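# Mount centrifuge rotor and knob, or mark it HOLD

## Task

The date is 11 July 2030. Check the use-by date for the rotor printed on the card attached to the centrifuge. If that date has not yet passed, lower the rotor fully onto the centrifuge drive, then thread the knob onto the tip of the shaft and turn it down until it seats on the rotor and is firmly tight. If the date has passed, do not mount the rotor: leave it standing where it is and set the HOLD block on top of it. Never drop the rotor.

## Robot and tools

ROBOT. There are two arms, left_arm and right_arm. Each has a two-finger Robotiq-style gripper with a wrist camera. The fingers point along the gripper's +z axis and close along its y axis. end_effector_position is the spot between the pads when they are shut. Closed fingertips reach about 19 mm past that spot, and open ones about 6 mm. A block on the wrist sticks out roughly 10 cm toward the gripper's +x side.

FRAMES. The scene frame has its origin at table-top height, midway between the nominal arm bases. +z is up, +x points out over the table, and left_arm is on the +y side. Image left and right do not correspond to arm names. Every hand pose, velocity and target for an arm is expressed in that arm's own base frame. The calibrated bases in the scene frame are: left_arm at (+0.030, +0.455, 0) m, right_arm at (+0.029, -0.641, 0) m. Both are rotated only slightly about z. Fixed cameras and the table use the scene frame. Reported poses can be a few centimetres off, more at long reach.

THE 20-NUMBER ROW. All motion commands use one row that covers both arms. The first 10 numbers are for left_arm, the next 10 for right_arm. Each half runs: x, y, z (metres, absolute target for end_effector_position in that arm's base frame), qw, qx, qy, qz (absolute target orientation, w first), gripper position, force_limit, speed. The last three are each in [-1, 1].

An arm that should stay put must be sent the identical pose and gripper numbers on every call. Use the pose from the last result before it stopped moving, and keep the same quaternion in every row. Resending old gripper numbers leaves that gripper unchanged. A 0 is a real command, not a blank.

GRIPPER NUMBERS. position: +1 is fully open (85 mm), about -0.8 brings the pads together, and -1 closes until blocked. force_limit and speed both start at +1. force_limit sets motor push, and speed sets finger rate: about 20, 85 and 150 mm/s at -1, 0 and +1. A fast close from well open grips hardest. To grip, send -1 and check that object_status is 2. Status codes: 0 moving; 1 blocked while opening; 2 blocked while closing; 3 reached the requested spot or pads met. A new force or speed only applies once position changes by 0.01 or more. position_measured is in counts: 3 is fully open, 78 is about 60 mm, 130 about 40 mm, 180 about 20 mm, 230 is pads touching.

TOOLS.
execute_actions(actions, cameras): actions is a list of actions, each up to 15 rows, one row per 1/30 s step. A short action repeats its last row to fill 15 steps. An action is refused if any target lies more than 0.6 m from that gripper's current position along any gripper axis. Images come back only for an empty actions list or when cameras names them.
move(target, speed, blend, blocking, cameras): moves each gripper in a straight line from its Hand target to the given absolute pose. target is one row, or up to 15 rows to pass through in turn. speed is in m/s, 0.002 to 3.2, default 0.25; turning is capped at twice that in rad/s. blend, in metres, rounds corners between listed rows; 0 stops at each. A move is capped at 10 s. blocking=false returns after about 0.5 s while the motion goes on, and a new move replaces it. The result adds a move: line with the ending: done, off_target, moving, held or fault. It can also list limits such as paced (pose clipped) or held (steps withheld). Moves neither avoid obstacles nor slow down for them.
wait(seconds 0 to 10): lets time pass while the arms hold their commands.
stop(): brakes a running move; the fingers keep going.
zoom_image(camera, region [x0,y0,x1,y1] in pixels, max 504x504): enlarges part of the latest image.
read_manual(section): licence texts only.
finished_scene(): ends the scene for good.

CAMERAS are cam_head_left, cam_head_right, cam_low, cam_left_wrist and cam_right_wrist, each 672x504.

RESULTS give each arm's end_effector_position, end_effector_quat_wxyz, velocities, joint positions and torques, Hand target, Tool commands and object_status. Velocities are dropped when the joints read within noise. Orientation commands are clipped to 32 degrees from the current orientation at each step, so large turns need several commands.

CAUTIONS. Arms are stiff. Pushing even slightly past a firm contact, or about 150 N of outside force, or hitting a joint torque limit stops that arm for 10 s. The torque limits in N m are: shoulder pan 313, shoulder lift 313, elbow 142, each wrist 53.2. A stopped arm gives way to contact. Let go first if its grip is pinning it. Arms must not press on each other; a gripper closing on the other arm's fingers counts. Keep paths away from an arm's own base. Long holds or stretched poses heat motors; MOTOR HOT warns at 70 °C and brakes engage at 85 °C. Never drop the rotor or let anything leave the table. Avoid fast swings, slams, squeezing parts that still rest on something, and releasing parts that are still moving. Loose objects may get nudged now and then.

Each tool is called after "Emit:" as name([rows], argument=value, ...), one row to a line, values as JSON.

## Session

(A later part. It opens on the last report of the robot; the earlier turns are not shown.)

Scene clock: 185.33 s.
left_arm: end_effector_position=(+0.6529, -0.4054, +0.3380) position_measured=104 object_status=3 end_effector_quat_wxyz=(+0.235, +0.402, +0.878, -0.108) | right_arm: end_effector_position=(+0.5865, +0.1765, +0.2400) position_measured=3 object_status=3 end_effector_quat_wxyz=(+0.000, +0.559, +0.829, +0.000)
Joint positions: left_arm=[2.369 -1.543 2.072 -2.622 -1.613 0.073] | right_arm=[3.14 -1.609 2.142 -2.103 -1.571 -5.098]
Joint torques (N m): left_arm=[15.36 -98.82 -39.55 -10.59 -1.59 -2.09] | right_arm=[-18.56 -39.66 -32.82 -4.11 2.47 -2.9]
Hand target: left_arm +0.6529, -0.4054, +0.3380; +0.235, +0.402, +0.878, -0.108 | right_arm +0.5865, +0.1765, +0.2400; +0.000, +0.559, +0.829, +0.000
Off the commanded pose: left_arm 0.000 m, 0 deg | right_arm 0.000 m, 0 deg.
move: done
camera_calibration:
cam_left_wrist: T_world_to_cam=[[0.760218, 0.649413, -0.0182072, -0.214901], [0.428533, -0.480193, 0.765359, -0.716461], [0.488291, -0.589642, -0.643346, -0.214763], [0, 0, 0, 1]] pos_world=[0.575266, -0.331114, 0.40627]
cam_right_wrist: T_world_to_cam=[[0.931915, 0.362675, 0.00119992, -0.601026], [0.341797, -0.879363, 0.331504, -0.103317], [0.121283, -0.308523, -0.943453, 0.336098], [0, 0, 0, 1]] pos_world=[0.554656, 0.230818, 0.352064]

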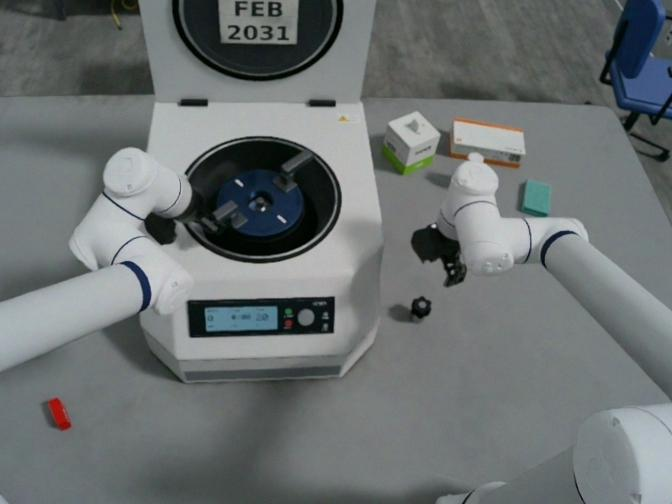

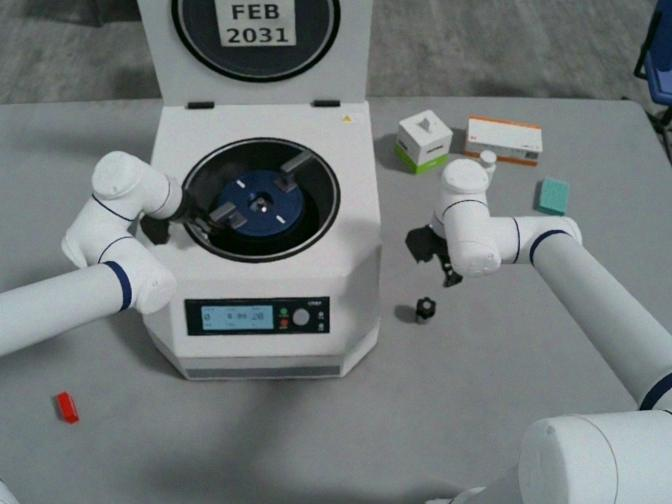

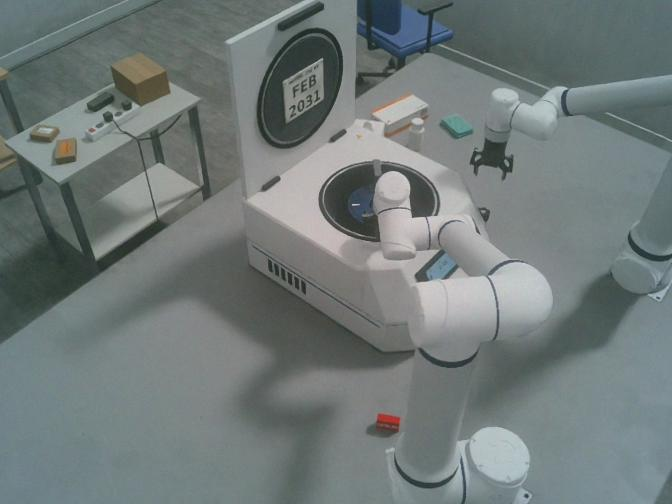

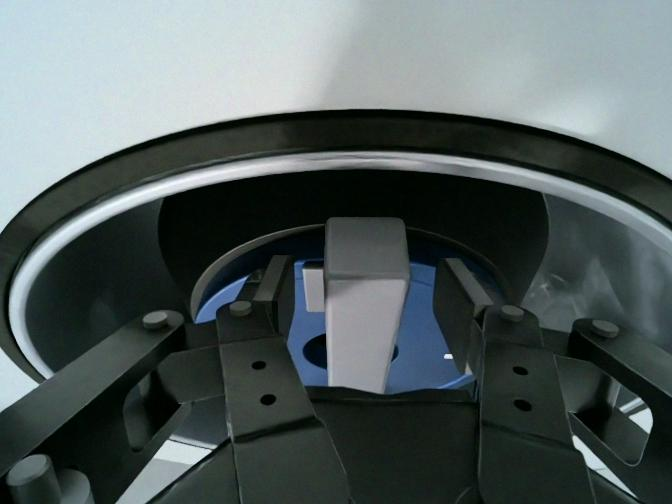

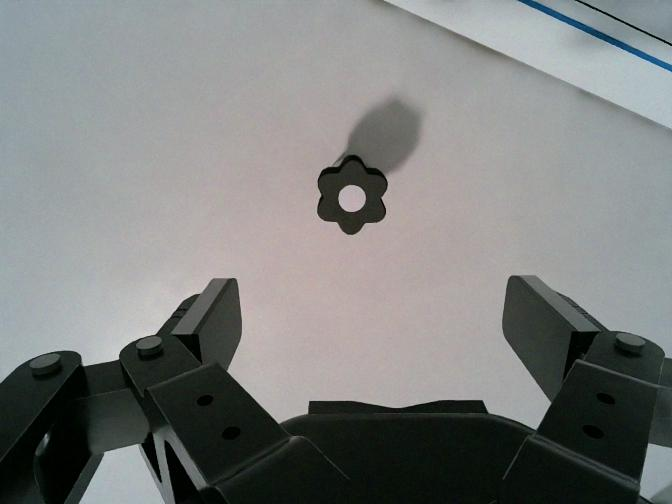

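Emit:
move(target=[0.65288,-0.40537,0.3380,0.23539,0.40158,0.87849,-0.10760,0.2,0.2,-0.5,0.5834,0.1782,0.1500,0,0.55919,0.82904,0,1,0.2,-0.5], speed=0.25, cameras=["cam_right_wrist"])

Scene clock: 188.87 s.
left_arm: end_effector_position=(+0.6529, -0.4054, +0.3380) position_measured=104 object_status=3 end_effector_quat_wxyz=(+0.235, +0.402, +0.878, -0.108) | right_arm: end_effector_position=(+0.5834, +0.1782, +0.1501) position_measured=3 object_status=3 end_effector_quat_wxyz=(+0.000, +0.559, +0.829, +0.000)
Joint positions: left_arm=[2.369 -1.543 2.072 -2.622 -1.613 0.073] | right_arm=[3.143 -1.508 2.234 -2.297 -1.571 -5.095]
Joint torques (N m): left_arm=[14.61 -97.74 -39 -10.73 -1.55 -1.84] | right_arm=[13.54 -14.76 -26.85 -3.71 2.06 3.16]
Hand target: left_arm +0.6529, -0.4054, +0.3380; +0.235, +0.402, +0.878, -0.108 | right_arm +0.5834, +0.1782, +0.1500; +0.000, +0.559, +0.829, +0.000
Off the commanded pose: left_arm 0.000 m, 0 deg | right_arm 0.000 m, 0 deg.
move: done
camera_calibration:
cam_right_wrist: T_world_to_cam=[[0.931836, 0.362878, 0.00126125, -0.598665], [0.341977, -0.879314, 0.331451, -0.0710572], [0.121385, -0.308426, -0.943472, 0.252109], [0, 0, 0, 1]] pos_world=[0.551555, 0.232518, 0.262164]
Images, in order (width x height): cam_right_wrist 672x504.

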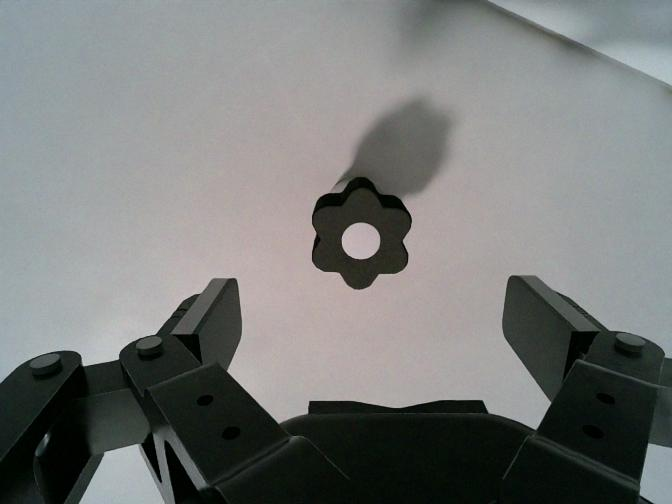

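Emit:
zoom_image(camera="cam_right_wrist", region=[300, 170, 424, 300])

Scaled by 3.877.

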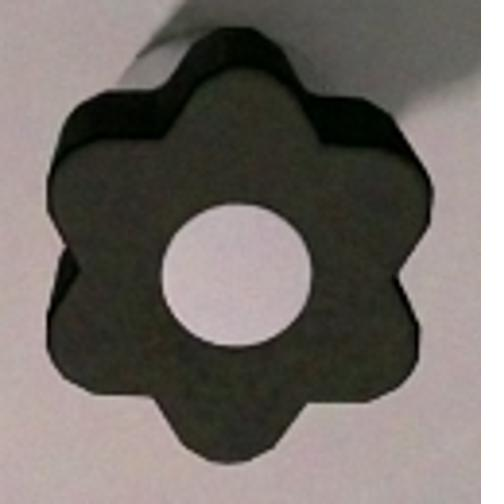

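Emit:
move([
  [0.65288,-0.40537,0.3380,0.23539,0.40158,0.87849,-0.10760,0.2,0.2,-0.5,0.5836,0.1779,0.0560,0,0.55919,0.82904,0,1,0.2,-0.5],
  [0.65288,-0.40537,0.3380,0.23539,0.40158,0.87849,-0.10760,-1,0.2,-1,0.5836,0.1779,0.0560,0,0.55919,0.82904,0,-1,-0.3,-1],
], speed=[0.2,0.2], blend=0, cameras=["cam_right_wrist","cam_left_wrist"])

Scene clock: 193.83 s.
left_arm: end_effector_position=(+0.6529, -0.4054, +0.3380) position_measured=172 object_status=2 end_effector_quat_wxyz=(+0.235, +0.402, +0.878, -0.108) | right_arm: end_effector_position=(+0.5836, +0.1779, +0.0560) position_measured=108 object_status=0 end_effector_quat_wxyz=(+0.000, +0.559, +0.829, +0.000)
Joint positions: left_arm=[2.369 -1.544 2.072 -2.622 -1.613 0.073] | right_arm=[3.142 -1.36 2.299 -2.51 -1.571 -5.096]
Joint torques (N m): left_arm=[7.39 -68.74 -40.65 -6.77 2.44 -2.05] | right_arm=[4.14 -27.88 -22 -1.76 -1.5 2.68]
Hand target: left_arm +0.6529, -0.4054, +0.3380; +0.235, +0.402, +0.878, -0.108 | right_arm +0.5836, +0.1779, +0.0560; +0.000, +0.559, +0.829, +0.000
Off the commanded pose: left_arm 0.000 m, 0 deg | right_arm 0.000 m, 0 deg.
move: done
camera_calibration:
cam_left_wrist: T_world_to_cam=[[0.760155, 0.649487, -0.0182085, -0.214839], [0.428523, -0.480081, 0.765435, -0.71645], [0.488398, -0.589652, -0.643256, -0.214865], [0, 0, 0, 1]] pos_world=[0.575266, -0.331114, 0.40627]
cam_right_wrist: T_world_to_cam=[[0.931828, 0.362897, 0.00131502, -0.598633], [0.341963, -0.879275, 0.331566, -0.0402209], [0.121481, -0.308513, -0.943431, 0.163171], [0, 0, 0, 1]] pos_world=[0.551755, 0.232218, 0.168064]
Images, in order (width x height): cam_left_wrist 672x504, cam_right_wrist 672x504.

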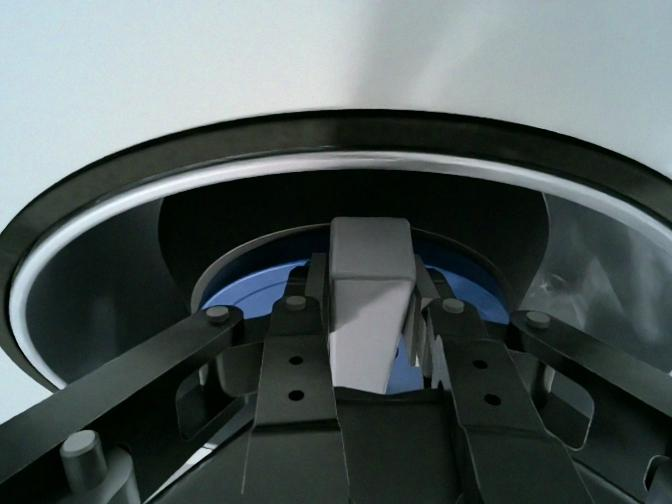

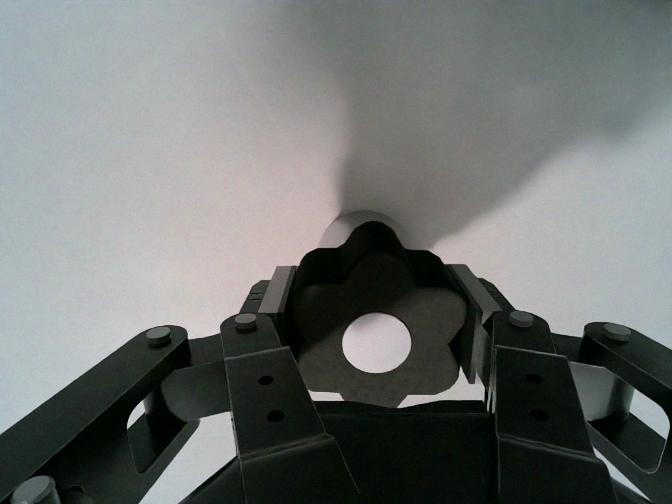

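Emit:
zoom_image(camera="cam_right_wrist", region=[230, 200, 530, 420])

Scaled by 1.680.

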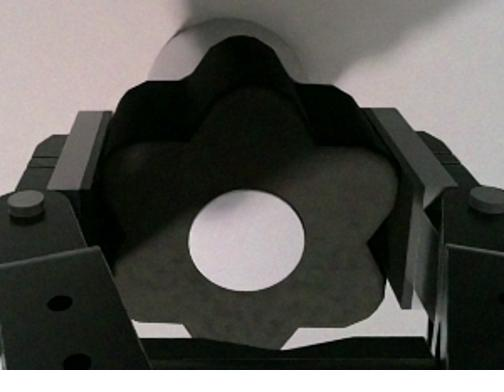

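Emit:
move([
  [0.65288,-0.40537,0.3380,0.23539,0.40158,0.87849,-0.10760,-1,0.2,-1,0.5836,0.1779,0.0560,0,0.55919,0.82904,0,0.45,-0.3,-0.5],
  [0.65288,-0.40537,0.3380,0.23539,0.40158,0.87849,-0.10760,-1,0.2,-1,0.58424,0.17632,0.0560,0,0.55919,0.82904,0,-1,-0.3,-1],
  [0.65288,-0.40537,0.3380,0.23539,0.40158,0.87849,-0.10760,-1,0.2,-1,0.58424,0.17632,0.4000,0,0.55919,0.82904,0,-1,-0.3,-1],
  [0.65288,-0.40537,0.3380,0.23539,0.40158,0.87849,-0.10760,-1,0.2,-1,0.7588,0.5925,0.4200,0,0.55919,0.82904,0,-1,-0.3,-1],
], speed=[0.1,0.05,0.3,0.4], blend=[0,0,0.06,0], cameras=["cam_head_left","cam_head_right","cam_right_wrist"])

Scene clock: 225.63 s.
left_arm: end_effector_position=(+0.6529, -0.4054, +0.3380) position_measured=172 object_status=2 end_effector_quat_wxyz=(+0.235, +0.402, +0.878, -0.108) | right_arm: end_effector_position=(+0.7588, +0.5924, +0.4200) position_measured=108 object_status=2 end_effector_quat_wxyz=(+0.000, +0.559, +0.829, +0.000)
Joint positions: left_arm=[2.369 -1.543 2.072 -2.622 -1.613 0.073] | right_arm=[3.619 -1.135 1.228 -1.664 -1.571 -4.619]
Joint torques (N m): left_arm=[-12.28 -40.57 -52.92 -3.99 2.5 -1.57] | right_arm=[11.73 -60.8 -54.31 -1.44 -2.32 2.73]
Hand target: left_arm +0.6529, -0.4054, +0.3380; +0.235, +0.402, +0.878, -0.108 | right_arm +0.7588, +0.5925, +0.4200; +0.000, +0.559, +0.829, +0.000
Off the commanded pose: left_arm 0.000 m, 0 deg | right_arm 0.000 m, 0 deg.
move: done
camera_calibration:
cam_right_wrist: T_world_to_cam=[[0.931836, 0.362878, 0.00126125, -0.912661], [0.341977, -0.879314, 0.331451, 0.143747], [0.121385, -0.308426, -0.943472, 0.613223], [0, 0, 0, 1]] pos_world=[0.726855, 0.646718, 0.532064]
Images, in order (width x height): cam_head_left 672x504, cam_head_right 672x504, cam_right_wrist 672x504.

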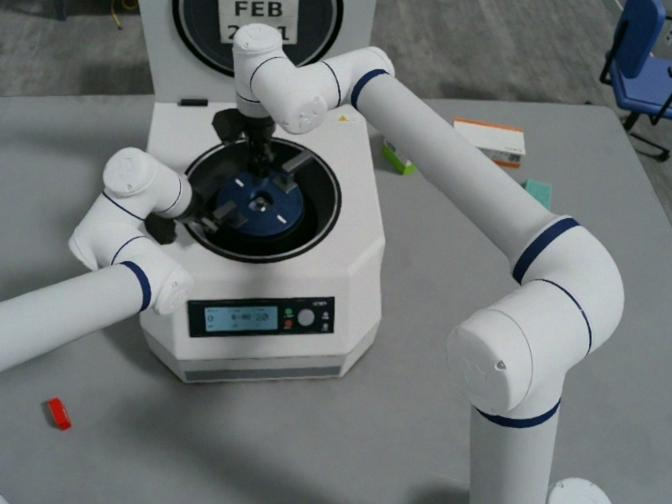

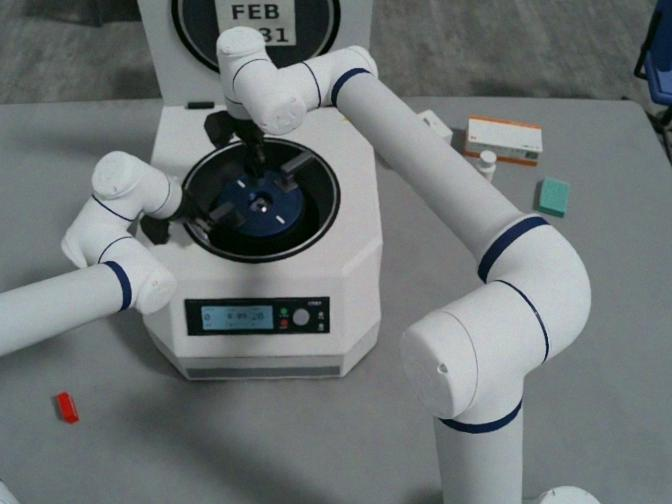

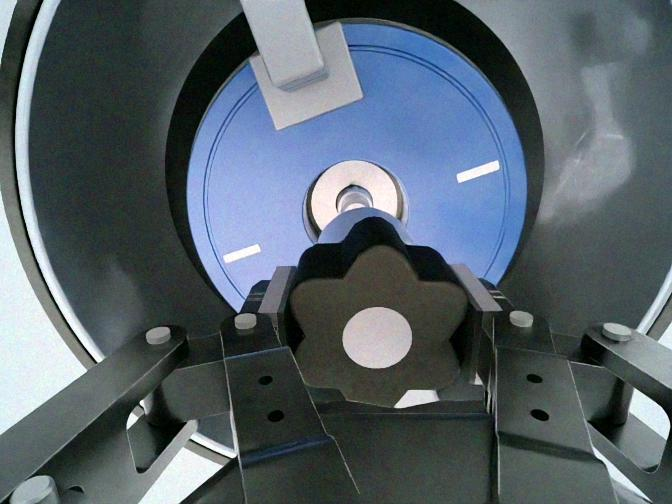

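Emit:
zoom_image(camera="cam_right_wrist", region=[300, 150, 410, 250])

Scaled by 4.582.

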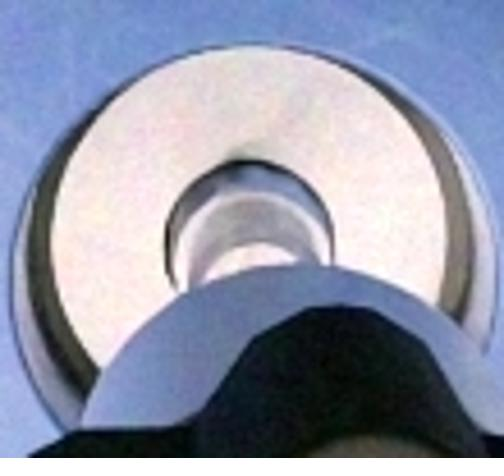

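Emit:
zoom_image(camera="cam_right_wrist", region=[290, 190, 450, 270])

Emit:
zoom_image(camera="cam_head_left", region=[220, 130, 300, 230])

Emit:
zoom_image(camera="cam_head_right", region=[220, 130, 300, 230])

Scaled by 3.150.

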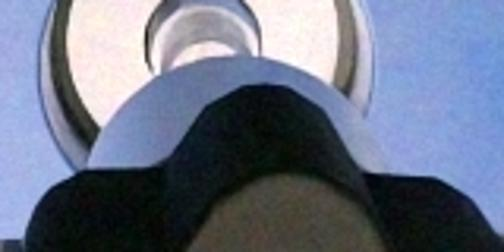

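Scaled by 5.040.

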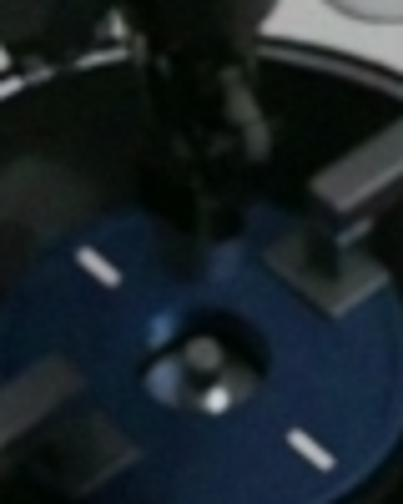

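Scaled by 5.040.

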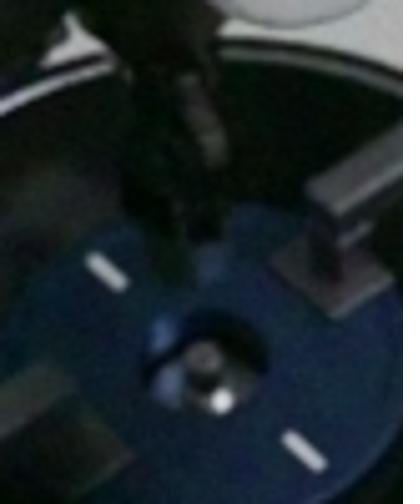

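Emit:
move(target=[0.65288,-0.40537,0.3380,0.23539,0.40158,0.87849,-0.10760,-1,0.2,-1,0.7579,0.5922,0.3570,0,0.55919,0.82904,0,-1,-0.3,-1], speed=0.15, cameras=["cam_right_wrist"])

Emit:
zoom_image(camera="cam_right_wrist", region=[260, 120, 460, 280])

Scene clock: 230.67 s.
left_arm: end_effector_position=(+0.6529, -0.4054, +0.3380) position_measured=172 object_status=2 end_effector_quat_wxyz=(+0.235, +0.402, +0.878, -0.108) | right_arm: end_effector_position=(+0.7579, +0.5922, +0.3572) position_measured=108 object_status=2 end_effector_quat_wxyz=(+0.000, +0.559, +0.829, +0.000)
Joint positions: left_arm=[2.369 -1.543 2.072 -2.622 -1.613 0.073] | right_arm=[3.619 -1.121 1.318 -1.768 -1.571 -4.619]
Joint torques (N m): left_arm=[-11.87 -41.16 -55.24 -3.99 2.57 -1.41] | right_arm=[14.52 -57.54 -42.58 -3.68 -0.62 2.59]
Hand target: left_arm +0.6529, -0.4054, +0.3380; +0.235, +0.402, +0.878, -0.108 | right_arm +0.7579, +0.5922, +0.3570; +0.000, +0.559, +0.829, +0.000
Off the commanded pose: left_arm 0.000 m, 0 deg | right_arm 0.000 m, 0 deg.
move: done
camera_calibration:
cam_right_wrist: T_world_to_cam=[[0.93184, 0.362868, 0.00122736, -0.911743], [0.341966, -0.879286, 0.331534, 0.164644], [0.121382, -0.308517, -0.943442, 0.553961], [0, 0, 0, 1]] pos_world=[0.726055, 0.646518, 0.469164]
Images, in order (width x height): cam_right_wrist 672x504.

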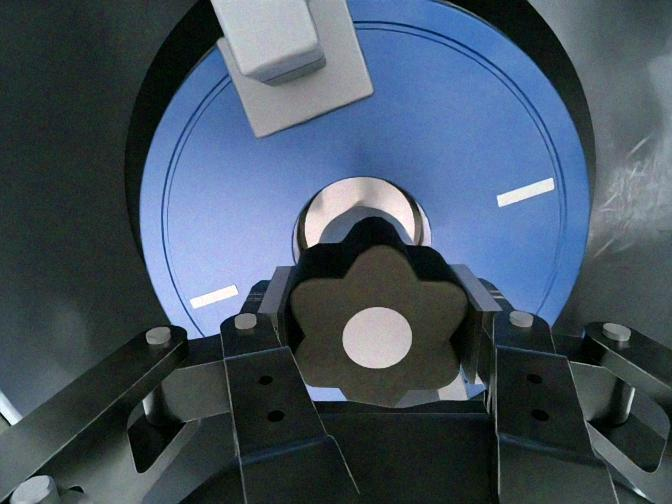

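Scaled by 2.520.

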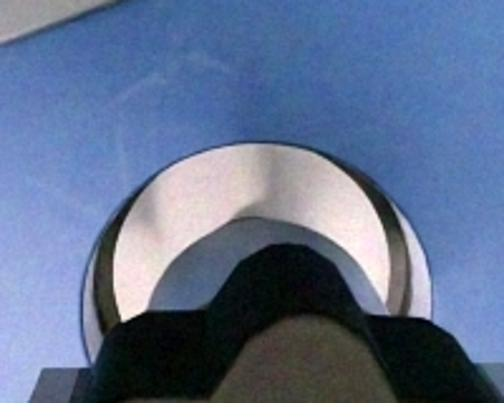

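Emit:
zoom_image(camera="cam_right_wrist", region=[285, 170, 365, 250])

Emit:
zoom_image(camera="cam_right_wrist", region=[365, 170, 445, 250])

Scaled by 6.300.

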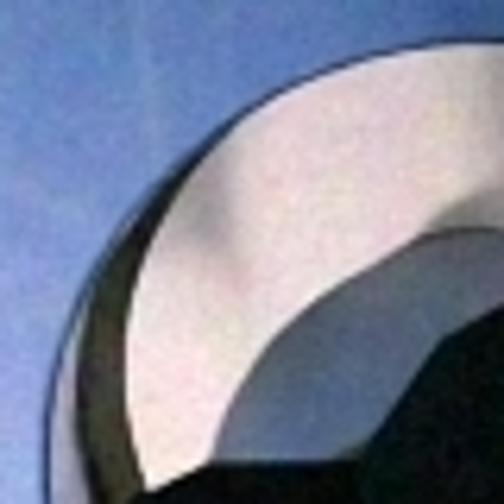

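Scaled by 6.300.

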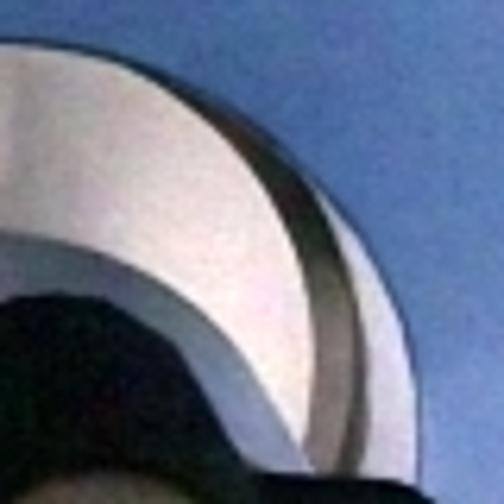

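Emit:
move(target=[0.65288,-0.40537,0.3380,0.23539,0.40158,0.87849,-0.10760,-1,0.2,-1,0.7575,0.5921,0.3490,0,0.55919,0.82904,0,-1,-0.3,-1], speed=0.04, cameras=[])

Emit:
move(target=[0.65288,-0.40537,0.3380,0.23539,0.40158,0.87849,-0.10760,-1,0.2,-1,0.7575,0.5921,0.3460,0,0.55919,0.82904,0,-1,-0.3,-1], speed=0.02, cameras=[])

Emit:
move(target=[0.65288,-0.40537,0.3380,0.23539,0.40158,0.87849,-0.10760,-1,0.2,-1,0.7575,0.5921,0.3430,0,0.55919,0.82904,0,-1,-0.3,-1], speed=0.02, cameras=[])

Scene clock: 234.40 s.
left_arm: end_effector_position=(+0.6529, -0.4054, +0.3380) position_measured=172 object_status=2 end_effector_quat_wxyz=(+0.235, +0.402, +0.878, -0.108) | right_arm: end_effector_position=(+0.7575, +0.5921, +0.3491) position_measured=108 object_status=2 end_effector_quat_wxyz=(+0.000, +0.559, +0.829, +0.000)
Joint positions: left_arm=[2.369 -1.543 2.072 -2.622 -1.613 0.073] | right_arm=[3.619 -1.119 1.33 -1.782 -1.571 -4.619]
Joint torques (N m): left_arm=[-10.98 -41.34 -56.21 -4.17 2.56 -1.41] | right_arm=[13.24 -57.13 -40.14 -5.26 1.52 3.09]
Hand target: left_arm +0.6529, -0.4054, +0.3380; +0.235, +0.402, +0.878, -0.108 | right_arm +0.7575, +0.5921, +0.3490; +0.000, +0.559, +0.829, +0.000
Off the commanded pose: left_arm 0.000 m, 0 deg | right_arm 0.000 m, 0 deg.
move: done
No camera images: "cameras" was empty.

Scene clock: 235.10 s.
left_arm: end_effector_position=(+0.6529, -0.4054, +0.3380) position_measured=172 object_status=2 end_effector_quat_wxyz=(+0.235, +0.402, +0.878, -0.108) | right_arm: end_effector_position=(+0.7575, +0.5921, +0.3461) position_measured=108 object_status=2 end_effector_quat_wxyz=(+0.000, +0.559, +0.829, +0.000)
Joint positions: left_arm=[2.369 -1.543 2.072 -2.622 -1.613 0.073] | right_arm=[3.619 -1.118 1.334 -1.787 -1.571 -4.619]
Joint torques (N m): left_arm=[-11.34 -40.94 -55.77 -3.94 2.49 -1.38] | right_arm=[13.84 -59.07 -40.53 -4.15 1.57 2.97]
Hand target: left_arm +0.6529, -0.4054, +0.3380; +0.235, +0.402, +0.878, -0.108 | right_arm +0.7575, +0.5921, +0.3460; +0.000, +0.559, +0.829, +0.000
Off the commanded pose: left_arm 0.000 m, 0 deg | right_arm 0.000 m, 0 deg.
move: done
No camera images: "cameras" was empty.

Scene clock: 235.80 s.
left_arm: end_effector_position=(+0.6529, -0.4054, +0.3380) position_measured=172 object_status=2 end_effector_quat_wxyz=(+0.235, +0.402, +0.878, -0.108) | right_arm: end_effector_position=(+0.7575, +0.5921, +0.3431) position_measured=108 object_status=2 end_effector_quat_wxyz=(+0.000, +0.559, +0.829, +0.000)
Joint positions: left_arm=[2.369 -1.543 2.072 -2.622 -1.613 0.073] | right_arm=[3.619 -1.117 1.337 -1.791 -1.571 -4.619]
Joint torques (N m): left_arm=[-11.1 -40.5 -55.47 -4.14 2.4 -1.24] | right_arm=[14.25 -57.28 -40.19 -4.73 1.52 3.02]
Hand target: left_arm +0.6529, -0.4054, +0.3380; +0.235, +0.402, +0.878, -0.108 | right_arm +0.7575, +0.5921, +0.3430; +0.000, +0.559, +0.829, +0.000
Off the commanded pose: left_arm 0.000 m, 0 deg | right_arm 0.000 m, 0 deg.
move: done
No camera images: "cameras" was empty.

Emit:
move(target=[0.65288,-0.40537,0.3380,0.23539,0.40158,0.87849,-0.10760,-1,0.2,-1,0.7575,0.5921,0.3405,0,0.55919,0.82904,0,-1,-0.3,-1], speed=0.015, cameras=[])

Emit:
move(target=[0.65288,-0.40537,0.3380,0.23539,0.40158,0.87849,-0.10760,-1,0.2,-1,0.7575,0.5921,0.3385,0,0.55919,0.82904,0,-1,-0.3,-1], speed=0.015, cameras=[])

Emit:
move(target=[0.65288,-0.40537,0.3380,0.23539,0.40158,0.87849,-0.10760,-1,0.2,-1,0.7575,0.5921,0.3365,0,0.55919,0.82904,0,-1,-0.3,-1], speed=0.015, cameras=[])

Scene clock: 236.77 s.
left_arm: end_effector_position=(+0.6529, -0.4054, +0.3380) position_measured=172 object_status=2 end_effector_quat_wxyz=(+0.235, +0.402, +0.878, -0.108) | right_arm: end_effector_position=(+0.7575, +0.5921, +0.3406) position_measured=108 object_status=2 end_effector_quat_wxyz=(+0.000, +0.559, +0.829, +0.000)
Joint positions: left_arm=[2.369 -1.543 2.072 -2.622 -1.613 0.073] | right_arm=[3.619 -1.116 1.34 -1.795 -1.571 -4.619]
Joint torques (N m): left_arm=[-12.53 -40.36 -55.3 -3.95 2.57 -1.36] | right_arm=[12.33 -57.85 -39.1 -4.17 1.7 3.12]
Hand target: left_arm +0.6529, -0.4054, +0.3380; +0.235, +0.402, +0.878, -0.108 | right_arm +0.7575, +0.5921, +0.3405; +0.000, +0.559, +0.829, +0.000
Off the commanded pose: left_arm 0.000 m, 0 deg | right_arm 0.000 m, 0 deg.
move: done
No camera images: "cameras" was empty.

Scene clock: 237.47 s.
left_arm: end_effector_position=(+0.6529, -0.4054, +0.3380) position_measured=172 object_status=2 end_effector_quat_wxyz=(+0.235, +0.402, +0.878, -0.108) | right_arm: end_effector_position=(+0.7575, +0.5921, +0.3386) position_measured=108 object_status=2 end_effector_quat_wxyz=(+0.000, +0.559, +0.829, +0.000)
Joint positions: left_arm=[2.369 -1.543 2.072 -2.622 -1.613 0.073] | right_arm=[3.619 -1.115 1.343 -1.799 -1.571 -4.619]
Joint torques (N m): left_arm=[-11.54 -41.01 -55.38 -4.04 2.48 -1.22] | right_arm=[11.63 -59.38 -40.89 -4.2 1.67 3.1]
Hand target: left_arm +0.6529, -0.4054, +0.3380; +0.235, +0.402, +0.878, -0.108 | right_arm +0.7575, +0.5921, +0.3385; +0.000, +0.559, +0.829, +0.000
Off the commanded pose: left_arm 0.000 m, 0 deg | right_arm 0.000 m, 0 deg.
move: done
No camera images: "cameras" was empty.

Scene clock: 238.17 s.
left_arm: end_effector_position=(+0.6529, -0.4054, +0.3380) position_measured=172 object_status=2 end_effector_quat_wxyz=(+0.235, +0.402, +0.878, -0.108) | right_arm: end_effector_position=(+0.7575, +0.5921, +0.3366) position_measured=108 object_status=2 end_effector_quat_wxyz=(+0.000, +0.559, +0.829, +0.000)
Joint positions: left_arm=[2.369 -1.543 2.072 -2.622 -1.613 0.073] | right_arm=[3.619 -1.114 1.345 -1.802 -1.571 -4.619]
Joint torques (N m): left_arm=[-11.83 -41.26 -55.67 -4.23 2.44 -1.4] | right_arm=[14.33 -57.7 -40.25 -3.52 1.58 3.55]
Hand target: left_arm +0.6529, -0.4054, +0.3380; +0.235, +0.402, +0.878, -0.108 | right_arm +0.7575, +0.5921, +0.3365; +0.000, +0.559, +0.829, +0.000
Off the commanded pose: left_arm 0.000 m, 0 deg | right_arm 0.000 m, 0 deg.
move: done
No camera images: "cameras" was empty.

Emit:
move(target=[0.65288,-0.40537,0.3380,0.23539,0.40158,0.87849,-0.10760,-1,0.2,-1,0.7575,0.5921,0.3345,0,0.55919,0.82904,0,-1,-0.3,-1], speed=0.015, cameras=[])

Emit:
move(target=[0.65288,-0.40537,0.3380,0.23539,0.40158,0.87849,-0.10760,-1,0.2,-1,0.7575,0.5921,0.3325,0,0.55919,0.82904,0,-1,-0.3,-1], speed=0.015, cameras=[])

Emit:
move(target=[0.65288,-0.40537,0.3380,0.23539,0.40158,0.87849,-0.10760,-1,0.2,-1,0.7575,0.5921,0.3305,0,0.55919,0.82904,0,-1,-0.3,-1], speed=0.015, cameras=[])

Scene clock: 242.60 s.
left_arm: end_effector_position=(+0.6529, -0.4054, +0.3380) position_measured=172 object_status=2 end_effector_quat_wxyz=(+0.235, +0.402, +0.878, -0.108) | right_arm: end_effector_position=(+0.7575, +0.5921, +0.3346) position_measured=108 object_status=2 end_effector_quat_wxyz=(+0.000, +0.559, +0.829, +0.000)
Joint positions: left_arm=[2.369 -1.543 2.072 -2.622 -1.613 0.073] | right_arm=[3.619 -1.114 1.348 -1.805 -1.571 -4.619]
Joint torques (N m): left_arm=[-12.05 -41.29 -55.8 -3.93 2.43 -1.3] | right_arm=[13.1 -56.26 -38.5 -4.45 1.51 2.85]
Hand target: left_arm +0.6529, -0.4054, +0.3380; +0.235, +0.402, +0.878, -0.108 | right_arm +0.7575, +0.5921, +0.3345; +0.000, +0.559, +0.829, +0.000
Off the commanded pose: left_arm 0.000 m, 0 deg | right_arm 0.000 m, 0 deg.
move: done
No camera images: "cameras" was empty.

Scene clock: 243.30 s.
left_arm: end_effector_position=(+0.6529, -0.4054, +0.3380) position_measured=172 object_status=2 end_effector_quat_wxyz=(+0.235, +0.402, +0.878, -0.108) | right_arm: end_effector_position=(+0.7574, +0.5921, +0.3322) position_measured=108 object_status=2 end_effector_quat_wxyz=(+0.000, +0.559, +0.829, +0.000)
Joint positions: left_arm=[2.369 -1.543 2.072 -2.622 -1.613 0.073] | right_arm=[3.619 -1.113 1.35 -1.808 -1.571 -4.619]
Joint torques (N m): left_arm=[-11.49 -42.35 -55.46 -3.97 2.31 -1.06] | right_arm=[11.3 -64.81 -45.57 -4.48 1.72 3.18]
Hand target: left_arm +0.6529, -0.4054, +0.3380; +0.235, +0.402, +0.878, -0.108 | right_arm +0.7575, +0.5921, +0.3325; +0.000, +0.559, +0.829, +0.000
Off the commanded pose: left_arm 0.000 m, 0 deg | right_arm 0.000 m, 0 deg.
move: done
No camera images: "cameras" was empty.

Scene clock: 244.00 s.
left_arm: end_effector_position=(+0.6529, -0.4054, +0.3380) position_measured=172 object_status=2 end_effector_quat_wxyz=(+0.235, +0.402, +0.878, -0.108) | right_arm: end_effector_position=(+0.7575, +0.5921, +0.3306) position_measured=108 object_status=2 end_effector_quat_wxyz=(+0.000, +0.559, +0.829, +0.000)
Joint positions: left_arm=[2.369 -1.543 2.072 -2.622 -1.613 0.073] | right_arm=[3.619 -1.112 1.353 -1.812 -1.571 -4.619]
Joint torques (N m): left_arm=[-11.54 -43.45 -56.06 -4.18 2.04 -1.05] | right_arm=[13.02 -52.93 -37.65 -3.66 1.55 2.82]
Hand target: left_arm +0.6529, -0.4054, +0.3380; +0.235, +0.402, +0.878, -0.108 | right_arm +0.7575, +0.5921, +0.3305; +0.000, +0.559, +0.829, +0.000
Off the commanded pose: left_arm 0.000 m, 0 deg | right_arm 0.000 m, 0 deg.
move: done
No camera images: "cameras" was empty.

Emit:
move(target=[0.65288,-0.40537,0.3380,0.23539,0.40158,0.87849,-0.10760,-1,0.2,-1,0.7575,0.5921,0.3288,0,0.55919,0.82904,0,-1,-0.3,-1], speed=0.015, cameras=[])

Emit:
move(target=[0.65288,-0.40537,0.3380,0.23539,0.40158,0.87849,-0.10760,-1,0.2,-1,0.7575,0.5921,0.3272,0,0.55919,0.82904,0,-1,-0.3,-1], speed=0.015, cameras=[])

Emit:
move(target=[0.65288,-0.40537,0.3380,0.23539,0.40158,0.87849,-0.10760,-1,0.2,-1,0.7575,0.5921,0.3257,0,0.55919,0.82904,0,-1,-0.3,-1], speed=0.015, cameras=[])

Scene clock: 245.03 s.
left_arm: end_effector_position=(+0.6529, -0.4054, +0.3380) position_measured=172 object_status=2 end_effector_quat_wxyz=(+0.235, +0.402, +0.878, -0.108) | right_arm: end_effector_position=(+0.7575, +0.5921, +0.3288) position_measured=108 object_status=2 end_effector_quat_wxyz=(+0.000, +0.559, +0.829, +0.000)
Joint positions: left_arm=[2.369 -1.543 2.072 -2.622 -1.613 0.073] | right_arm=[3.619 -1.111 1.355 -1.814 -1.571 -4.619]
Joint torques (N m): left_arm=[-10.91 -43.74 -55.34 -4.16 1.69 -1.14] | right_arm=[11.29 -54.78 -38.28 -3.64 1.51 2.91]
Hand target: left_arm +0.6529, -0.4054, +0.3380; +0.235, +0.402, +0.878, -0.108 | right_arm +0.7575, +0.5921, +0.3288; +0.000, +0.559, +0.829, +0.000
Off the commanded pose: left_arm 0.000 m, 0 deg | right_arm 0.000 m, 0 deg.
move: done
No camera images: "cameras" was empty.

Scene clock: 245.73 s.
left_arm: end_effector_position=(+0.6529, -0.4054, +0.3380) position_measured=172 object_status=2 end_effector_quat_wxyz=(+0.235, +0.402, +0.878, -0.108) | right_arm: end_effector_position=(+0.7575, +0.5921, +0.3272) position_measured=108 object_status=2 end_effector_quat_wxyz=(+0.000, +0.559, +0.829, +0.000)
Joint positions: left_arm=[2.369 -1.543 2.072 -2.622 -1.613 0.073] | right_arm=[3.619 -1.111 1.357 -1.817 -1.571 -4.619]
Joint torques (N m): left_arm=[-11.37 -45.38 -55.33 -3.99 1.35 -1.3] | right_arm=[11.63 -54.26 -36.93 -3.83 1.47 3.26]
Hand target: left_arm +0.6529, -0.4054, +0.3380; +0.235, +0.402, +0.878, -0.108 | right_arm +0.7575, +0.5921, +0.3272; +0.000, +0.559, +0.829, +0.000
Off the commanded pose: left_arm 0.000 m, 0 deg | right_arm 0.000 m, 0 deg.
move: done
No camera images: "cameras" was empty.

Scene clock: 246.43 s.
left_arm: end_effector_position=(+0.6529, -0.4054, +0.3380) position_measured=172 object_status=2 end_effector_quat_wxyz=(+0.235, +0.402, +0.878, -0.108) | right_arm: end_effector_position=(+0.7575, +0.5921, +0.3257) position_measured=108 object_status=2 end_effector_quat_wxyz=(+0.000, +0.559, +0.829, +0.000)
Joint positions: left_arm=[2.369 -1.543 2.072 -2.622 -1.613 0.073] | right_arm=[3.619 -1.11 1.359 -1.819 -1.571 -4.619]
Joint torques (N m): left_arm=[-11.76 -47.14 -56.03 -4.12 1.1 -1.08] | right_arm=[13.55 -54.14 -37.03 -3.86 1.51 2.8]
Hand target: left_arm +0.6529, -0.4054, +0.3380; +0.235, +0.402, +0.878, -0.108 | right_arm +0.7575, +0.5921, +0.3257; +0.000, +0.559, +0.829, +0.000
Off the commanded pose: left_arm 0.000 m, 0 deg | right_arm 0.000 m, 0 deg.
move: done
No camera images: "cameras" was empty.

Emit:
move(target=[0.65288,-0.40537,0.3380,0.23539,0.40158,0.87849,-0.10760,-1,0.2,-1,0.7575,0.5921,0.3242,0,0.55919,0.82904,0,-1,-0.3,-1], speed=0.015, cameras=[])

Emit:
move(target=[0.65288,-0.40537,0.3380,0.23539,0.40158,0.87849,-0.10760,-1,0.2,-1,0.7575,0.5921,0.3229,0,0.55919,0.82904,0,-1,-0.3,-1], speed=0.015, cameras=["cam_right_wrist","cam_head_left","cam_head_right"])

Scene clock: 247.40 s.
left_arm: end_effector_position=(+0.6529, -0.4054, +0.3380) position_measured=172 object_status=2 end_effector_quat_wxyz=(+0.235, +0.402, +0.878, -0.108) | right_arm: end_effector_position=(+0.7575, +0.5921, +0.3245) position_measured=108 object_status=2 end_effector_quat_wxyz=(+0.000, +0.559, +0.829, +0.000)
Joint positions: left_arm=[2.369 -1.543 2.072 -2.622 -1.613 0.073] | right_arm=[3.619 -1.11 1.36 -1.822 -1.571 -4.619]
Joint torques (N m): left_arm=[-12.99 -48.24 -55.6 -4.16 0.57 -0.92] | right_arm=[12.84 -23.33 -15.22 -3.28 1.51 3.28]
Hand target: left_arm +0.6529, -0.4054, +0.3380; +0.235, +0.402, +0.878, -0.108 | right_arm +0.7575, +0.5921, +0.3242; +0.000, +0.559, +0.829, +0.000
Off the commanded pose: left_arm 0.000 m, 0 deg | right_arm 0.000 m, 0 deg.
move: done
No camera images: "cameras" was empty.

Scene clock: 248.10 s.
left_arm: end_effector_position=(+0.6529, -0.4054, +0.3380) position_measured=172 object_status=2 end_effector_quat_wxyz=(+0.235, +0.402, +0.878, -0.108) | right_arm: end_effector_position=(+0.7575, +0.5921, +0.3231) position_measured=108 object_status=2 end_effector_quat_wxyz=(+0.000, +0.559, +0.829, +0.000)
Joint positions: left_arm=[2.369 -1.543 2.072 -2.622 -1.613 0.073] | right_arm=[3.619 -1.109 1.362 -1.824 -1.571 -4.619]
Joint torques (N m): left_arm=[-11.25 -48.55 -55.73 -4.14 0.55 -1.09] | right_arm=[11.25 10.49 8.43 -1.93 2.31 2.81]
Hand target: left_arm +0.6529, -0.4054, +0.3380; +0.235, +0.402, +0.878, -0.108 | right_arm +0.7575, +0.5921, +0.3229; +0.000, +0.559, +0.829, +0.000
Off the commanded pose: left_arm 0.000 m, 0 deg | right_arm 0.000 m, 0 deg.
move: done
camera_calibration:
cam_right_wrist: T_world_to_cam=[[0.931845, 0.362854, 0.00146788, -0.911393], [0.341881, -0.879326, 0.331517, 0.17606], [0.121583, -0.30842, -0.943448, 0.521696], [0, 0, 0, 1]] pos_world=[0.725656, 0.646418, 0.435164]
Images, in order (width x height): cam_head_left 672x504, cam_head_right 672x504, cam_right_wrist 672x504.

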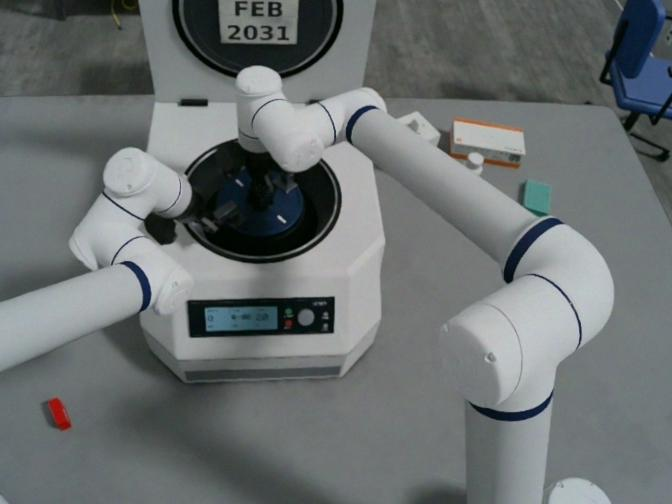

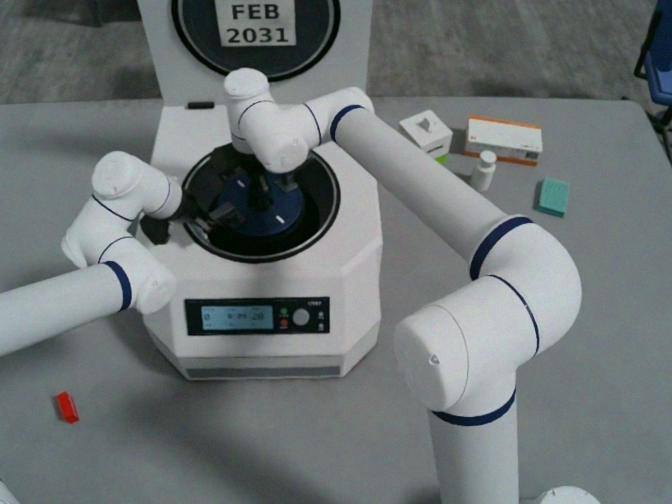

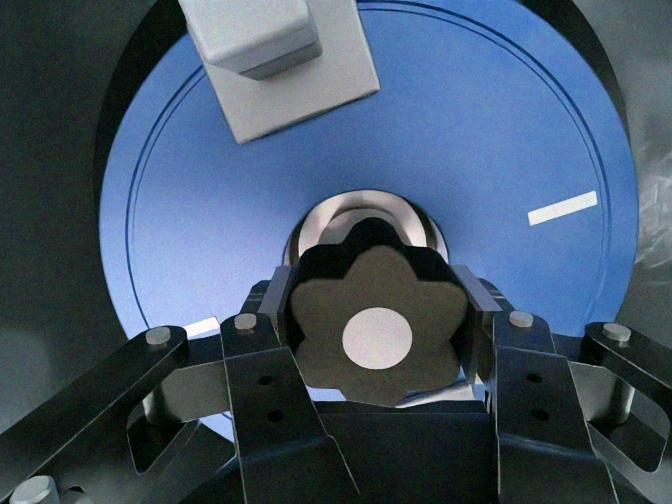

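Emit:
zoom_image(camera="cam_right_wrist", region=[275, 180, 365, 260])

Emit:
zoom_image(camera="cam_right_wrist", region=[365, 180, 455, 260])

Scaled by 5.600.

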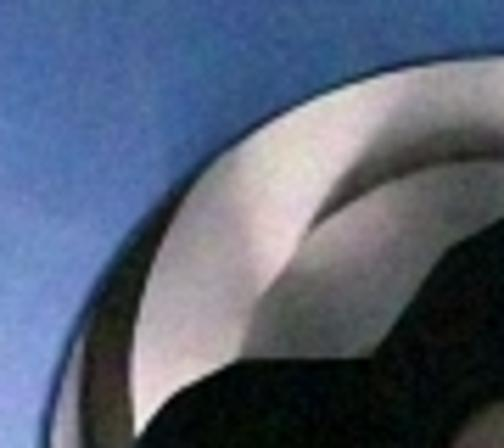

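Scaled by 5.600.

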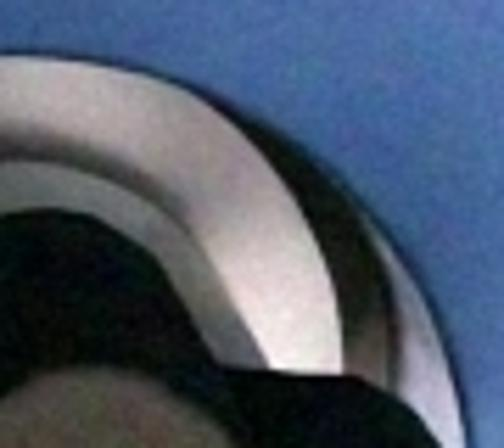

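Emit:
move([
  [0.65288,-0.40537,0.3380,0.23539,0.40158,0.87849,-0.10760,-1,0.2,-1,0.7575,0.5921,0.3258,0,0.55919,0.82904,0,-1,-0.3,-1],
  [0.65288,-0.40537,0.3380,0.23539,0.40158,0.87849,-0.10760,-1,0.2,-1,0.7569,0.5919,0.3258,0,0.55919,0.82904,0,-1,-0.3,-1],
  [0.65288,-0.40537,0.3380,0.23539,0.40158,0.87849,-0.10760,-1,0.2,-1,0.7569,0.5919,0.3240,0,0.55919,0.82904,0,-1,-0.3,-1],
], speed=[0.02,0.01,0.01], blend=0, cameras=[])

Scene clock: 250.40 s.
left_arm: end_effector_position=(+0.6529, -0.4054, +0.3380) position_measured=172 object_status=2 end_effector_quat_wxyz=(+0.235, +0.402, +0.878, -0.108) | right_arm: end_effector_position=(+0.7570, +0.5919, +0.3245) position_measured=108 object_status=2 end_effector_quat_wxyz=(+0.000, +0.559, +0.829, +0.000)
Joint positions: left_arm=[2.369 -1.543 2.072 -2.622 -1.613 0.073] | right_arm=[3.619 -1.111 1.362 -1.822 -1.571 -4.618]
Joint torques (N m): left_arm=[-11.87 -52.51 -55.18 -4.25 -0.19 -0.83] | right_arm=[27.26 -45.33 -15 0.52 4.08 3.08]
Hand target: left_arm +0.6529, -0.4054, +0.3380; +0.235, +0.402, +0.878, -0.108 | right_arm +0.7569, +0.5919, +0.3240; +0.000, +0.559, +0.829, +0.000
Off the commanded pose: left_arm 0.000 m, 0 deg | right_arm 0.001 m, 0 deg.
move: done
No camera images: "cameras" was empty.

Emit:
wait(seconds=0, cameras=["cam_head_left", "cam_low", "cam_right_wrist"])

Scene clock: 251.37 s.
left_arm: end_effector_position=(+0.6529, -0.4054, +0.3380) position_measured=172 object_status=2 end_effector_quat_wxyz=(+0.235, +0.402, +0.878, -0.108) | right_arm: end_effector_position=(+0.7569, +0.5919, +0.3240) position_measured=108 object_status=2 end_effector_quat_wxyz=(+0.000, +0.559, +0.829, +0.000)
Joint positions: left_arm=[2.369 -1.543 2.072 -2.622 -1.613 0.073] | right_arm=[3.619 -1.11 1.362 -1.823 -1.571 -4.618]
Joint torques (N m): left_arm=[-11.68 -54.06 -54.77 -4.31 -0.18 -0.93] | right_arm=[29.01 -17.79 -6.38 2.43 4.55 3.1]
Hand target: left_arm +0.6529, -0.4054, +0.3380; +0.235, +0.402, +0.878, -0.108 | right_arm +0.7569, +0.5919, +0.3240; +0.000, +0.559, +0.829, +0.000
Tool commands: left_gripper/position=-1.0 left_gripper/force_limit=+0.2 left_gripper/speed=-1.0 right_gripper/position=-1.0 right_gripper/force_limit=-0.3 right_gripper/speed=-1.0
Off the commanded pose: left_arm 0.000 m, 0 deg | right_arm 0.000 m, 0 deg.
camera_calibration:
cam_right_wrist: T_world_to_cam=[[0.931836, 0.362878, 0.00126125, -0.910681], [0.341977, -0.879314, 0.331451, 0.175743], [0.121385, -0.308426, -0.943472, 0.522714], [0, 0, 0, 1]] pos_world=[0.725055, 0.646218, 0.436064]
Images, in order (width x height): cam_head_left 672x504, cam_low 672x504, cam_right_wrist 672x504.

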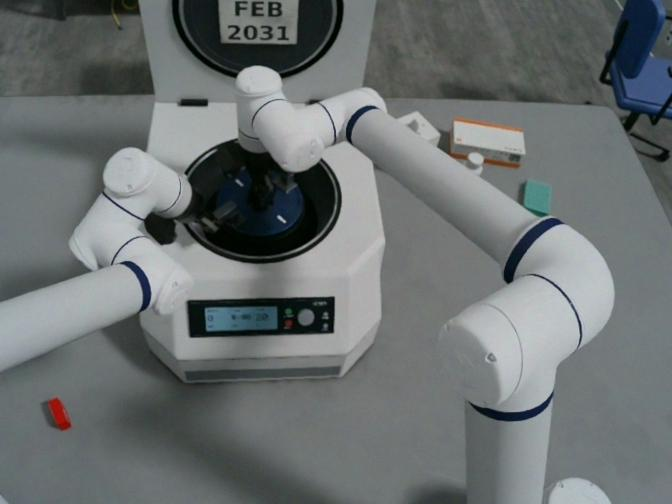

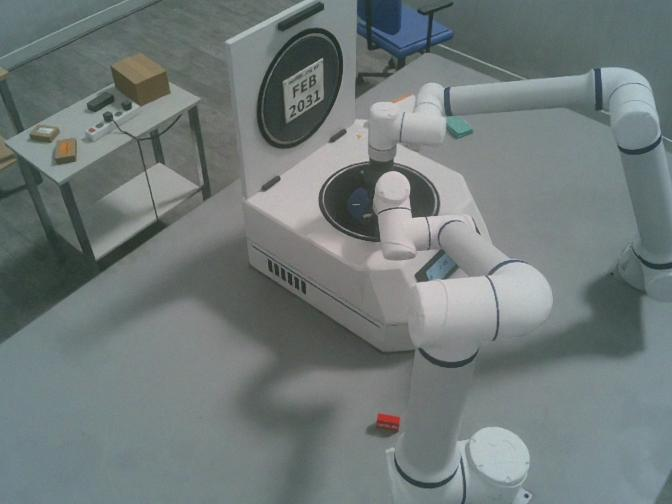

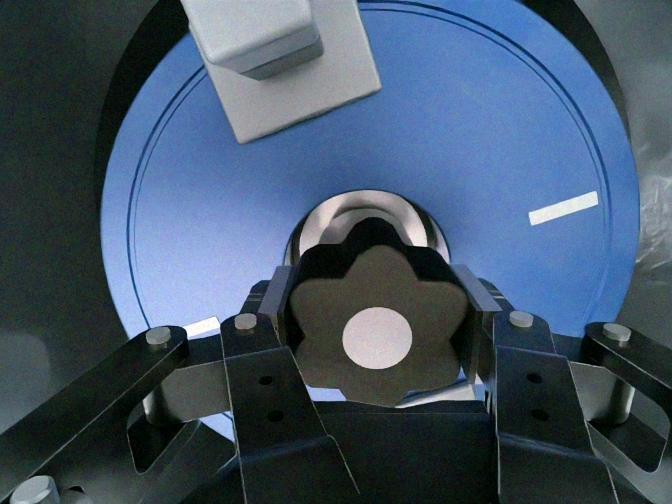

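Emit:
move(target=[0.65288, -0.40537, 0.3380, 0.23539, 0.40158, 0.87849, -0.10760, -1, 0.2, -1, 0.7569, 0.5919, 0.3240, 0, 0.89879, 0.43837, 0, -1, -0.3, -1], speed=0.25)

Scene clock: 254.40 s.
left_arm: end_effector_position=(+0.6529, -0.4054, +0.3380) position_measured=172 object_status=2 end_effector_quat_wxyz=(+0.235, +0.402, +0.878, -0.108) | right_arm: end_effector_position=(+0.7569, +0.5919, +0.3240) position_measured=109 object_status=2 end_effector_quat_wxyz=(+0.000, +0.899, +0.438, +0.000)
Joint positions: left_arm=[2.369 -1.543 2.072 -2.622 -1.613 0.073] | right_arm=[3.619 -1.11 1.362 -1.823 -1.571 -3.572]
Joint torques (N m): left_arm=[-11.99 -59.57 -54.66 -4.1 -0.28 -0.79] | right_arm=[24.15 -67.9 -46.2 2.41 -1.62 2.26]
Hand target: left_arm +0.6529, -0.4054, +0.3380; +0.235, +0.402, +0.878, -0.108 | right_arm +0.7569, +0.5919, +0.3240; +0.000, +0.899, +0.438, +0.000
Off the commanded pose: left_arm 0.000 m, 0 deg | right_arm 0.000 m, 0 deg.
move: done

Emit:
move(target=[0.65288, -0.40537, 0.3380, 0.23539, 0.40158, 0.87849, -0.10760, -1, 0.2, -1, 0.7569, 0.5919, 0.32367, 0, 0.99756, -0.06976, 0, -1, -0.3, -1], speed=0.25)

Scene clock: 260.07 s.
left_arm: end_effector_position=(+0.6529, -0.4054, +0.3380) position_measured=172 object_status=2 end_effector_quat_wxyz=(+0.235, +0.402, +0.878, -0.108) | right_arm: end_effector_position=(+0.7569, +0.5919, +0.3237) position_measured=109 object_status=2 end_effector_quat_wxyz=(+0.000, +0.998, -0.070, +0.000)
Joint positions: left_arm=[2.369 -1.543 2.072 -2.622 -1.613 0.073] | right_arm=[3.619 -1.11 1.362 -1.823 -1.571 -2.524]
Joint torques (N m): left_arm=[-12.18 -68.3 -54.94 -4.15 -0.15 -0.94] | right_arm=[27.2 -50.69 -27.75 4.86 -1.29 3.16]
Hand target: left_arm +0.6529, -0.4054, +0.3380; +0.235, +0.402, +0.878, -0.108 | right_arm +0.7569, +0.5919, +0.3237; +0.000, +0.998, -0.070, +0.000
Off the commanded pose: left_arm 0.000 m, 0 deg | right_arm 0.000 m, 0 deg.
move: done

Emit:
move(target=[0.65288, -0.40537, 0.3380, 0.23539, 0.40158, 0.87849, -0.10760, -1, 0.2, -1, 0.7569, 0.5919, 0.32333, 0, 0.82904, -0.55919, 0, -1, -0.3, -1], speed=0.25)

Scene clock: 262.97 s.
left_arm: end_effector_position=(+0.6529, -0.4054, +0.3380) position_measured=172 object_status=2 end_effector_quat_wxyz=(+0.235, +0.402, +0.878, -0.108) | right_arm: end_effector_position=(+0.7569, +0.5919, +0.3233) position_measured=109 object_status=2 end_effector_quat_wxyz=(+0.000, +0.829, -0.559, +0.000)
Joint positions: left_arm=[2.369 -1.543 2.072 -2.622 -1.613 0.073] | right_arm=[3.619 -1.11 1.363 -1.824 -1.571 -1.477]
Joint torques (N m): left_arm=[-12.37 -71.98 -54.84 -4.57 0 -0.64] | right_arm=[52.64 -47.41 -27.48 4.5 2.97 3.29]
Hand target: left_arm +0.6529, -0.4054, +0.3380; +0.235, +0.402, +0.878, -0.108 | right_arm +0.7569, +0.5919, +0.3233; +0.000, +0.829, -0.559, +0.000
Off the commanded pose: left_arm 0.000 m, 0 deg | right_arm 0.000 m, 0 deg.
move: done

Emit:
move(target=[0.65288, -0.40537, 0.3380, 0.23539, 0.40158, 0.87849, -0.10760, -1, 0.2, -1, 0.7569, 0.5919, 0.32300, 0, 0.43837, -0.89879, 0, -1, -0.3, -1], speed=0.25)

Scene clock: 265.97 s.
left_arm: end_effector_position=(+0.6529, -0.4054, +0.3380) position_measured=172 object_status=2 end_effector_quat_wxyz=(+0.235, +0.402, +0.878, -0.108) | right_arm: end_effector_position=(+0.7569, +0.5919, +0.3229) position_measured=109 object_status=2 end_effector_quat_wxyz=(+0.000, -0.438, +0.899, +0.000)
Joint positions: left_arm=[2.369 -1.543 2.072 -2.622 -1.613 0.073] | right_arm=[3.619 -1.11 1.363 -1.824 -1.571 -0.43]
Joint torques (N m): left_arm=[-11.42 -75.63 -54.89 -4.29 0.1 -0.52] | right_arm=[49.01 -51.52 -39.85 0.74 2.69 4.48]
Hand target: left_arm +0.6529, -0.4054, +0.3380; +0.235, +0.402, +0.878, -0.108 | right_arm +0.7569, +0.5919, +0.3230; +0.000, -0.438, +0.899, +0.000
Off the commanded pose: left_arm 0.000 m, 0 deg | right_arm 0.000 m, 0 deg.
move: done


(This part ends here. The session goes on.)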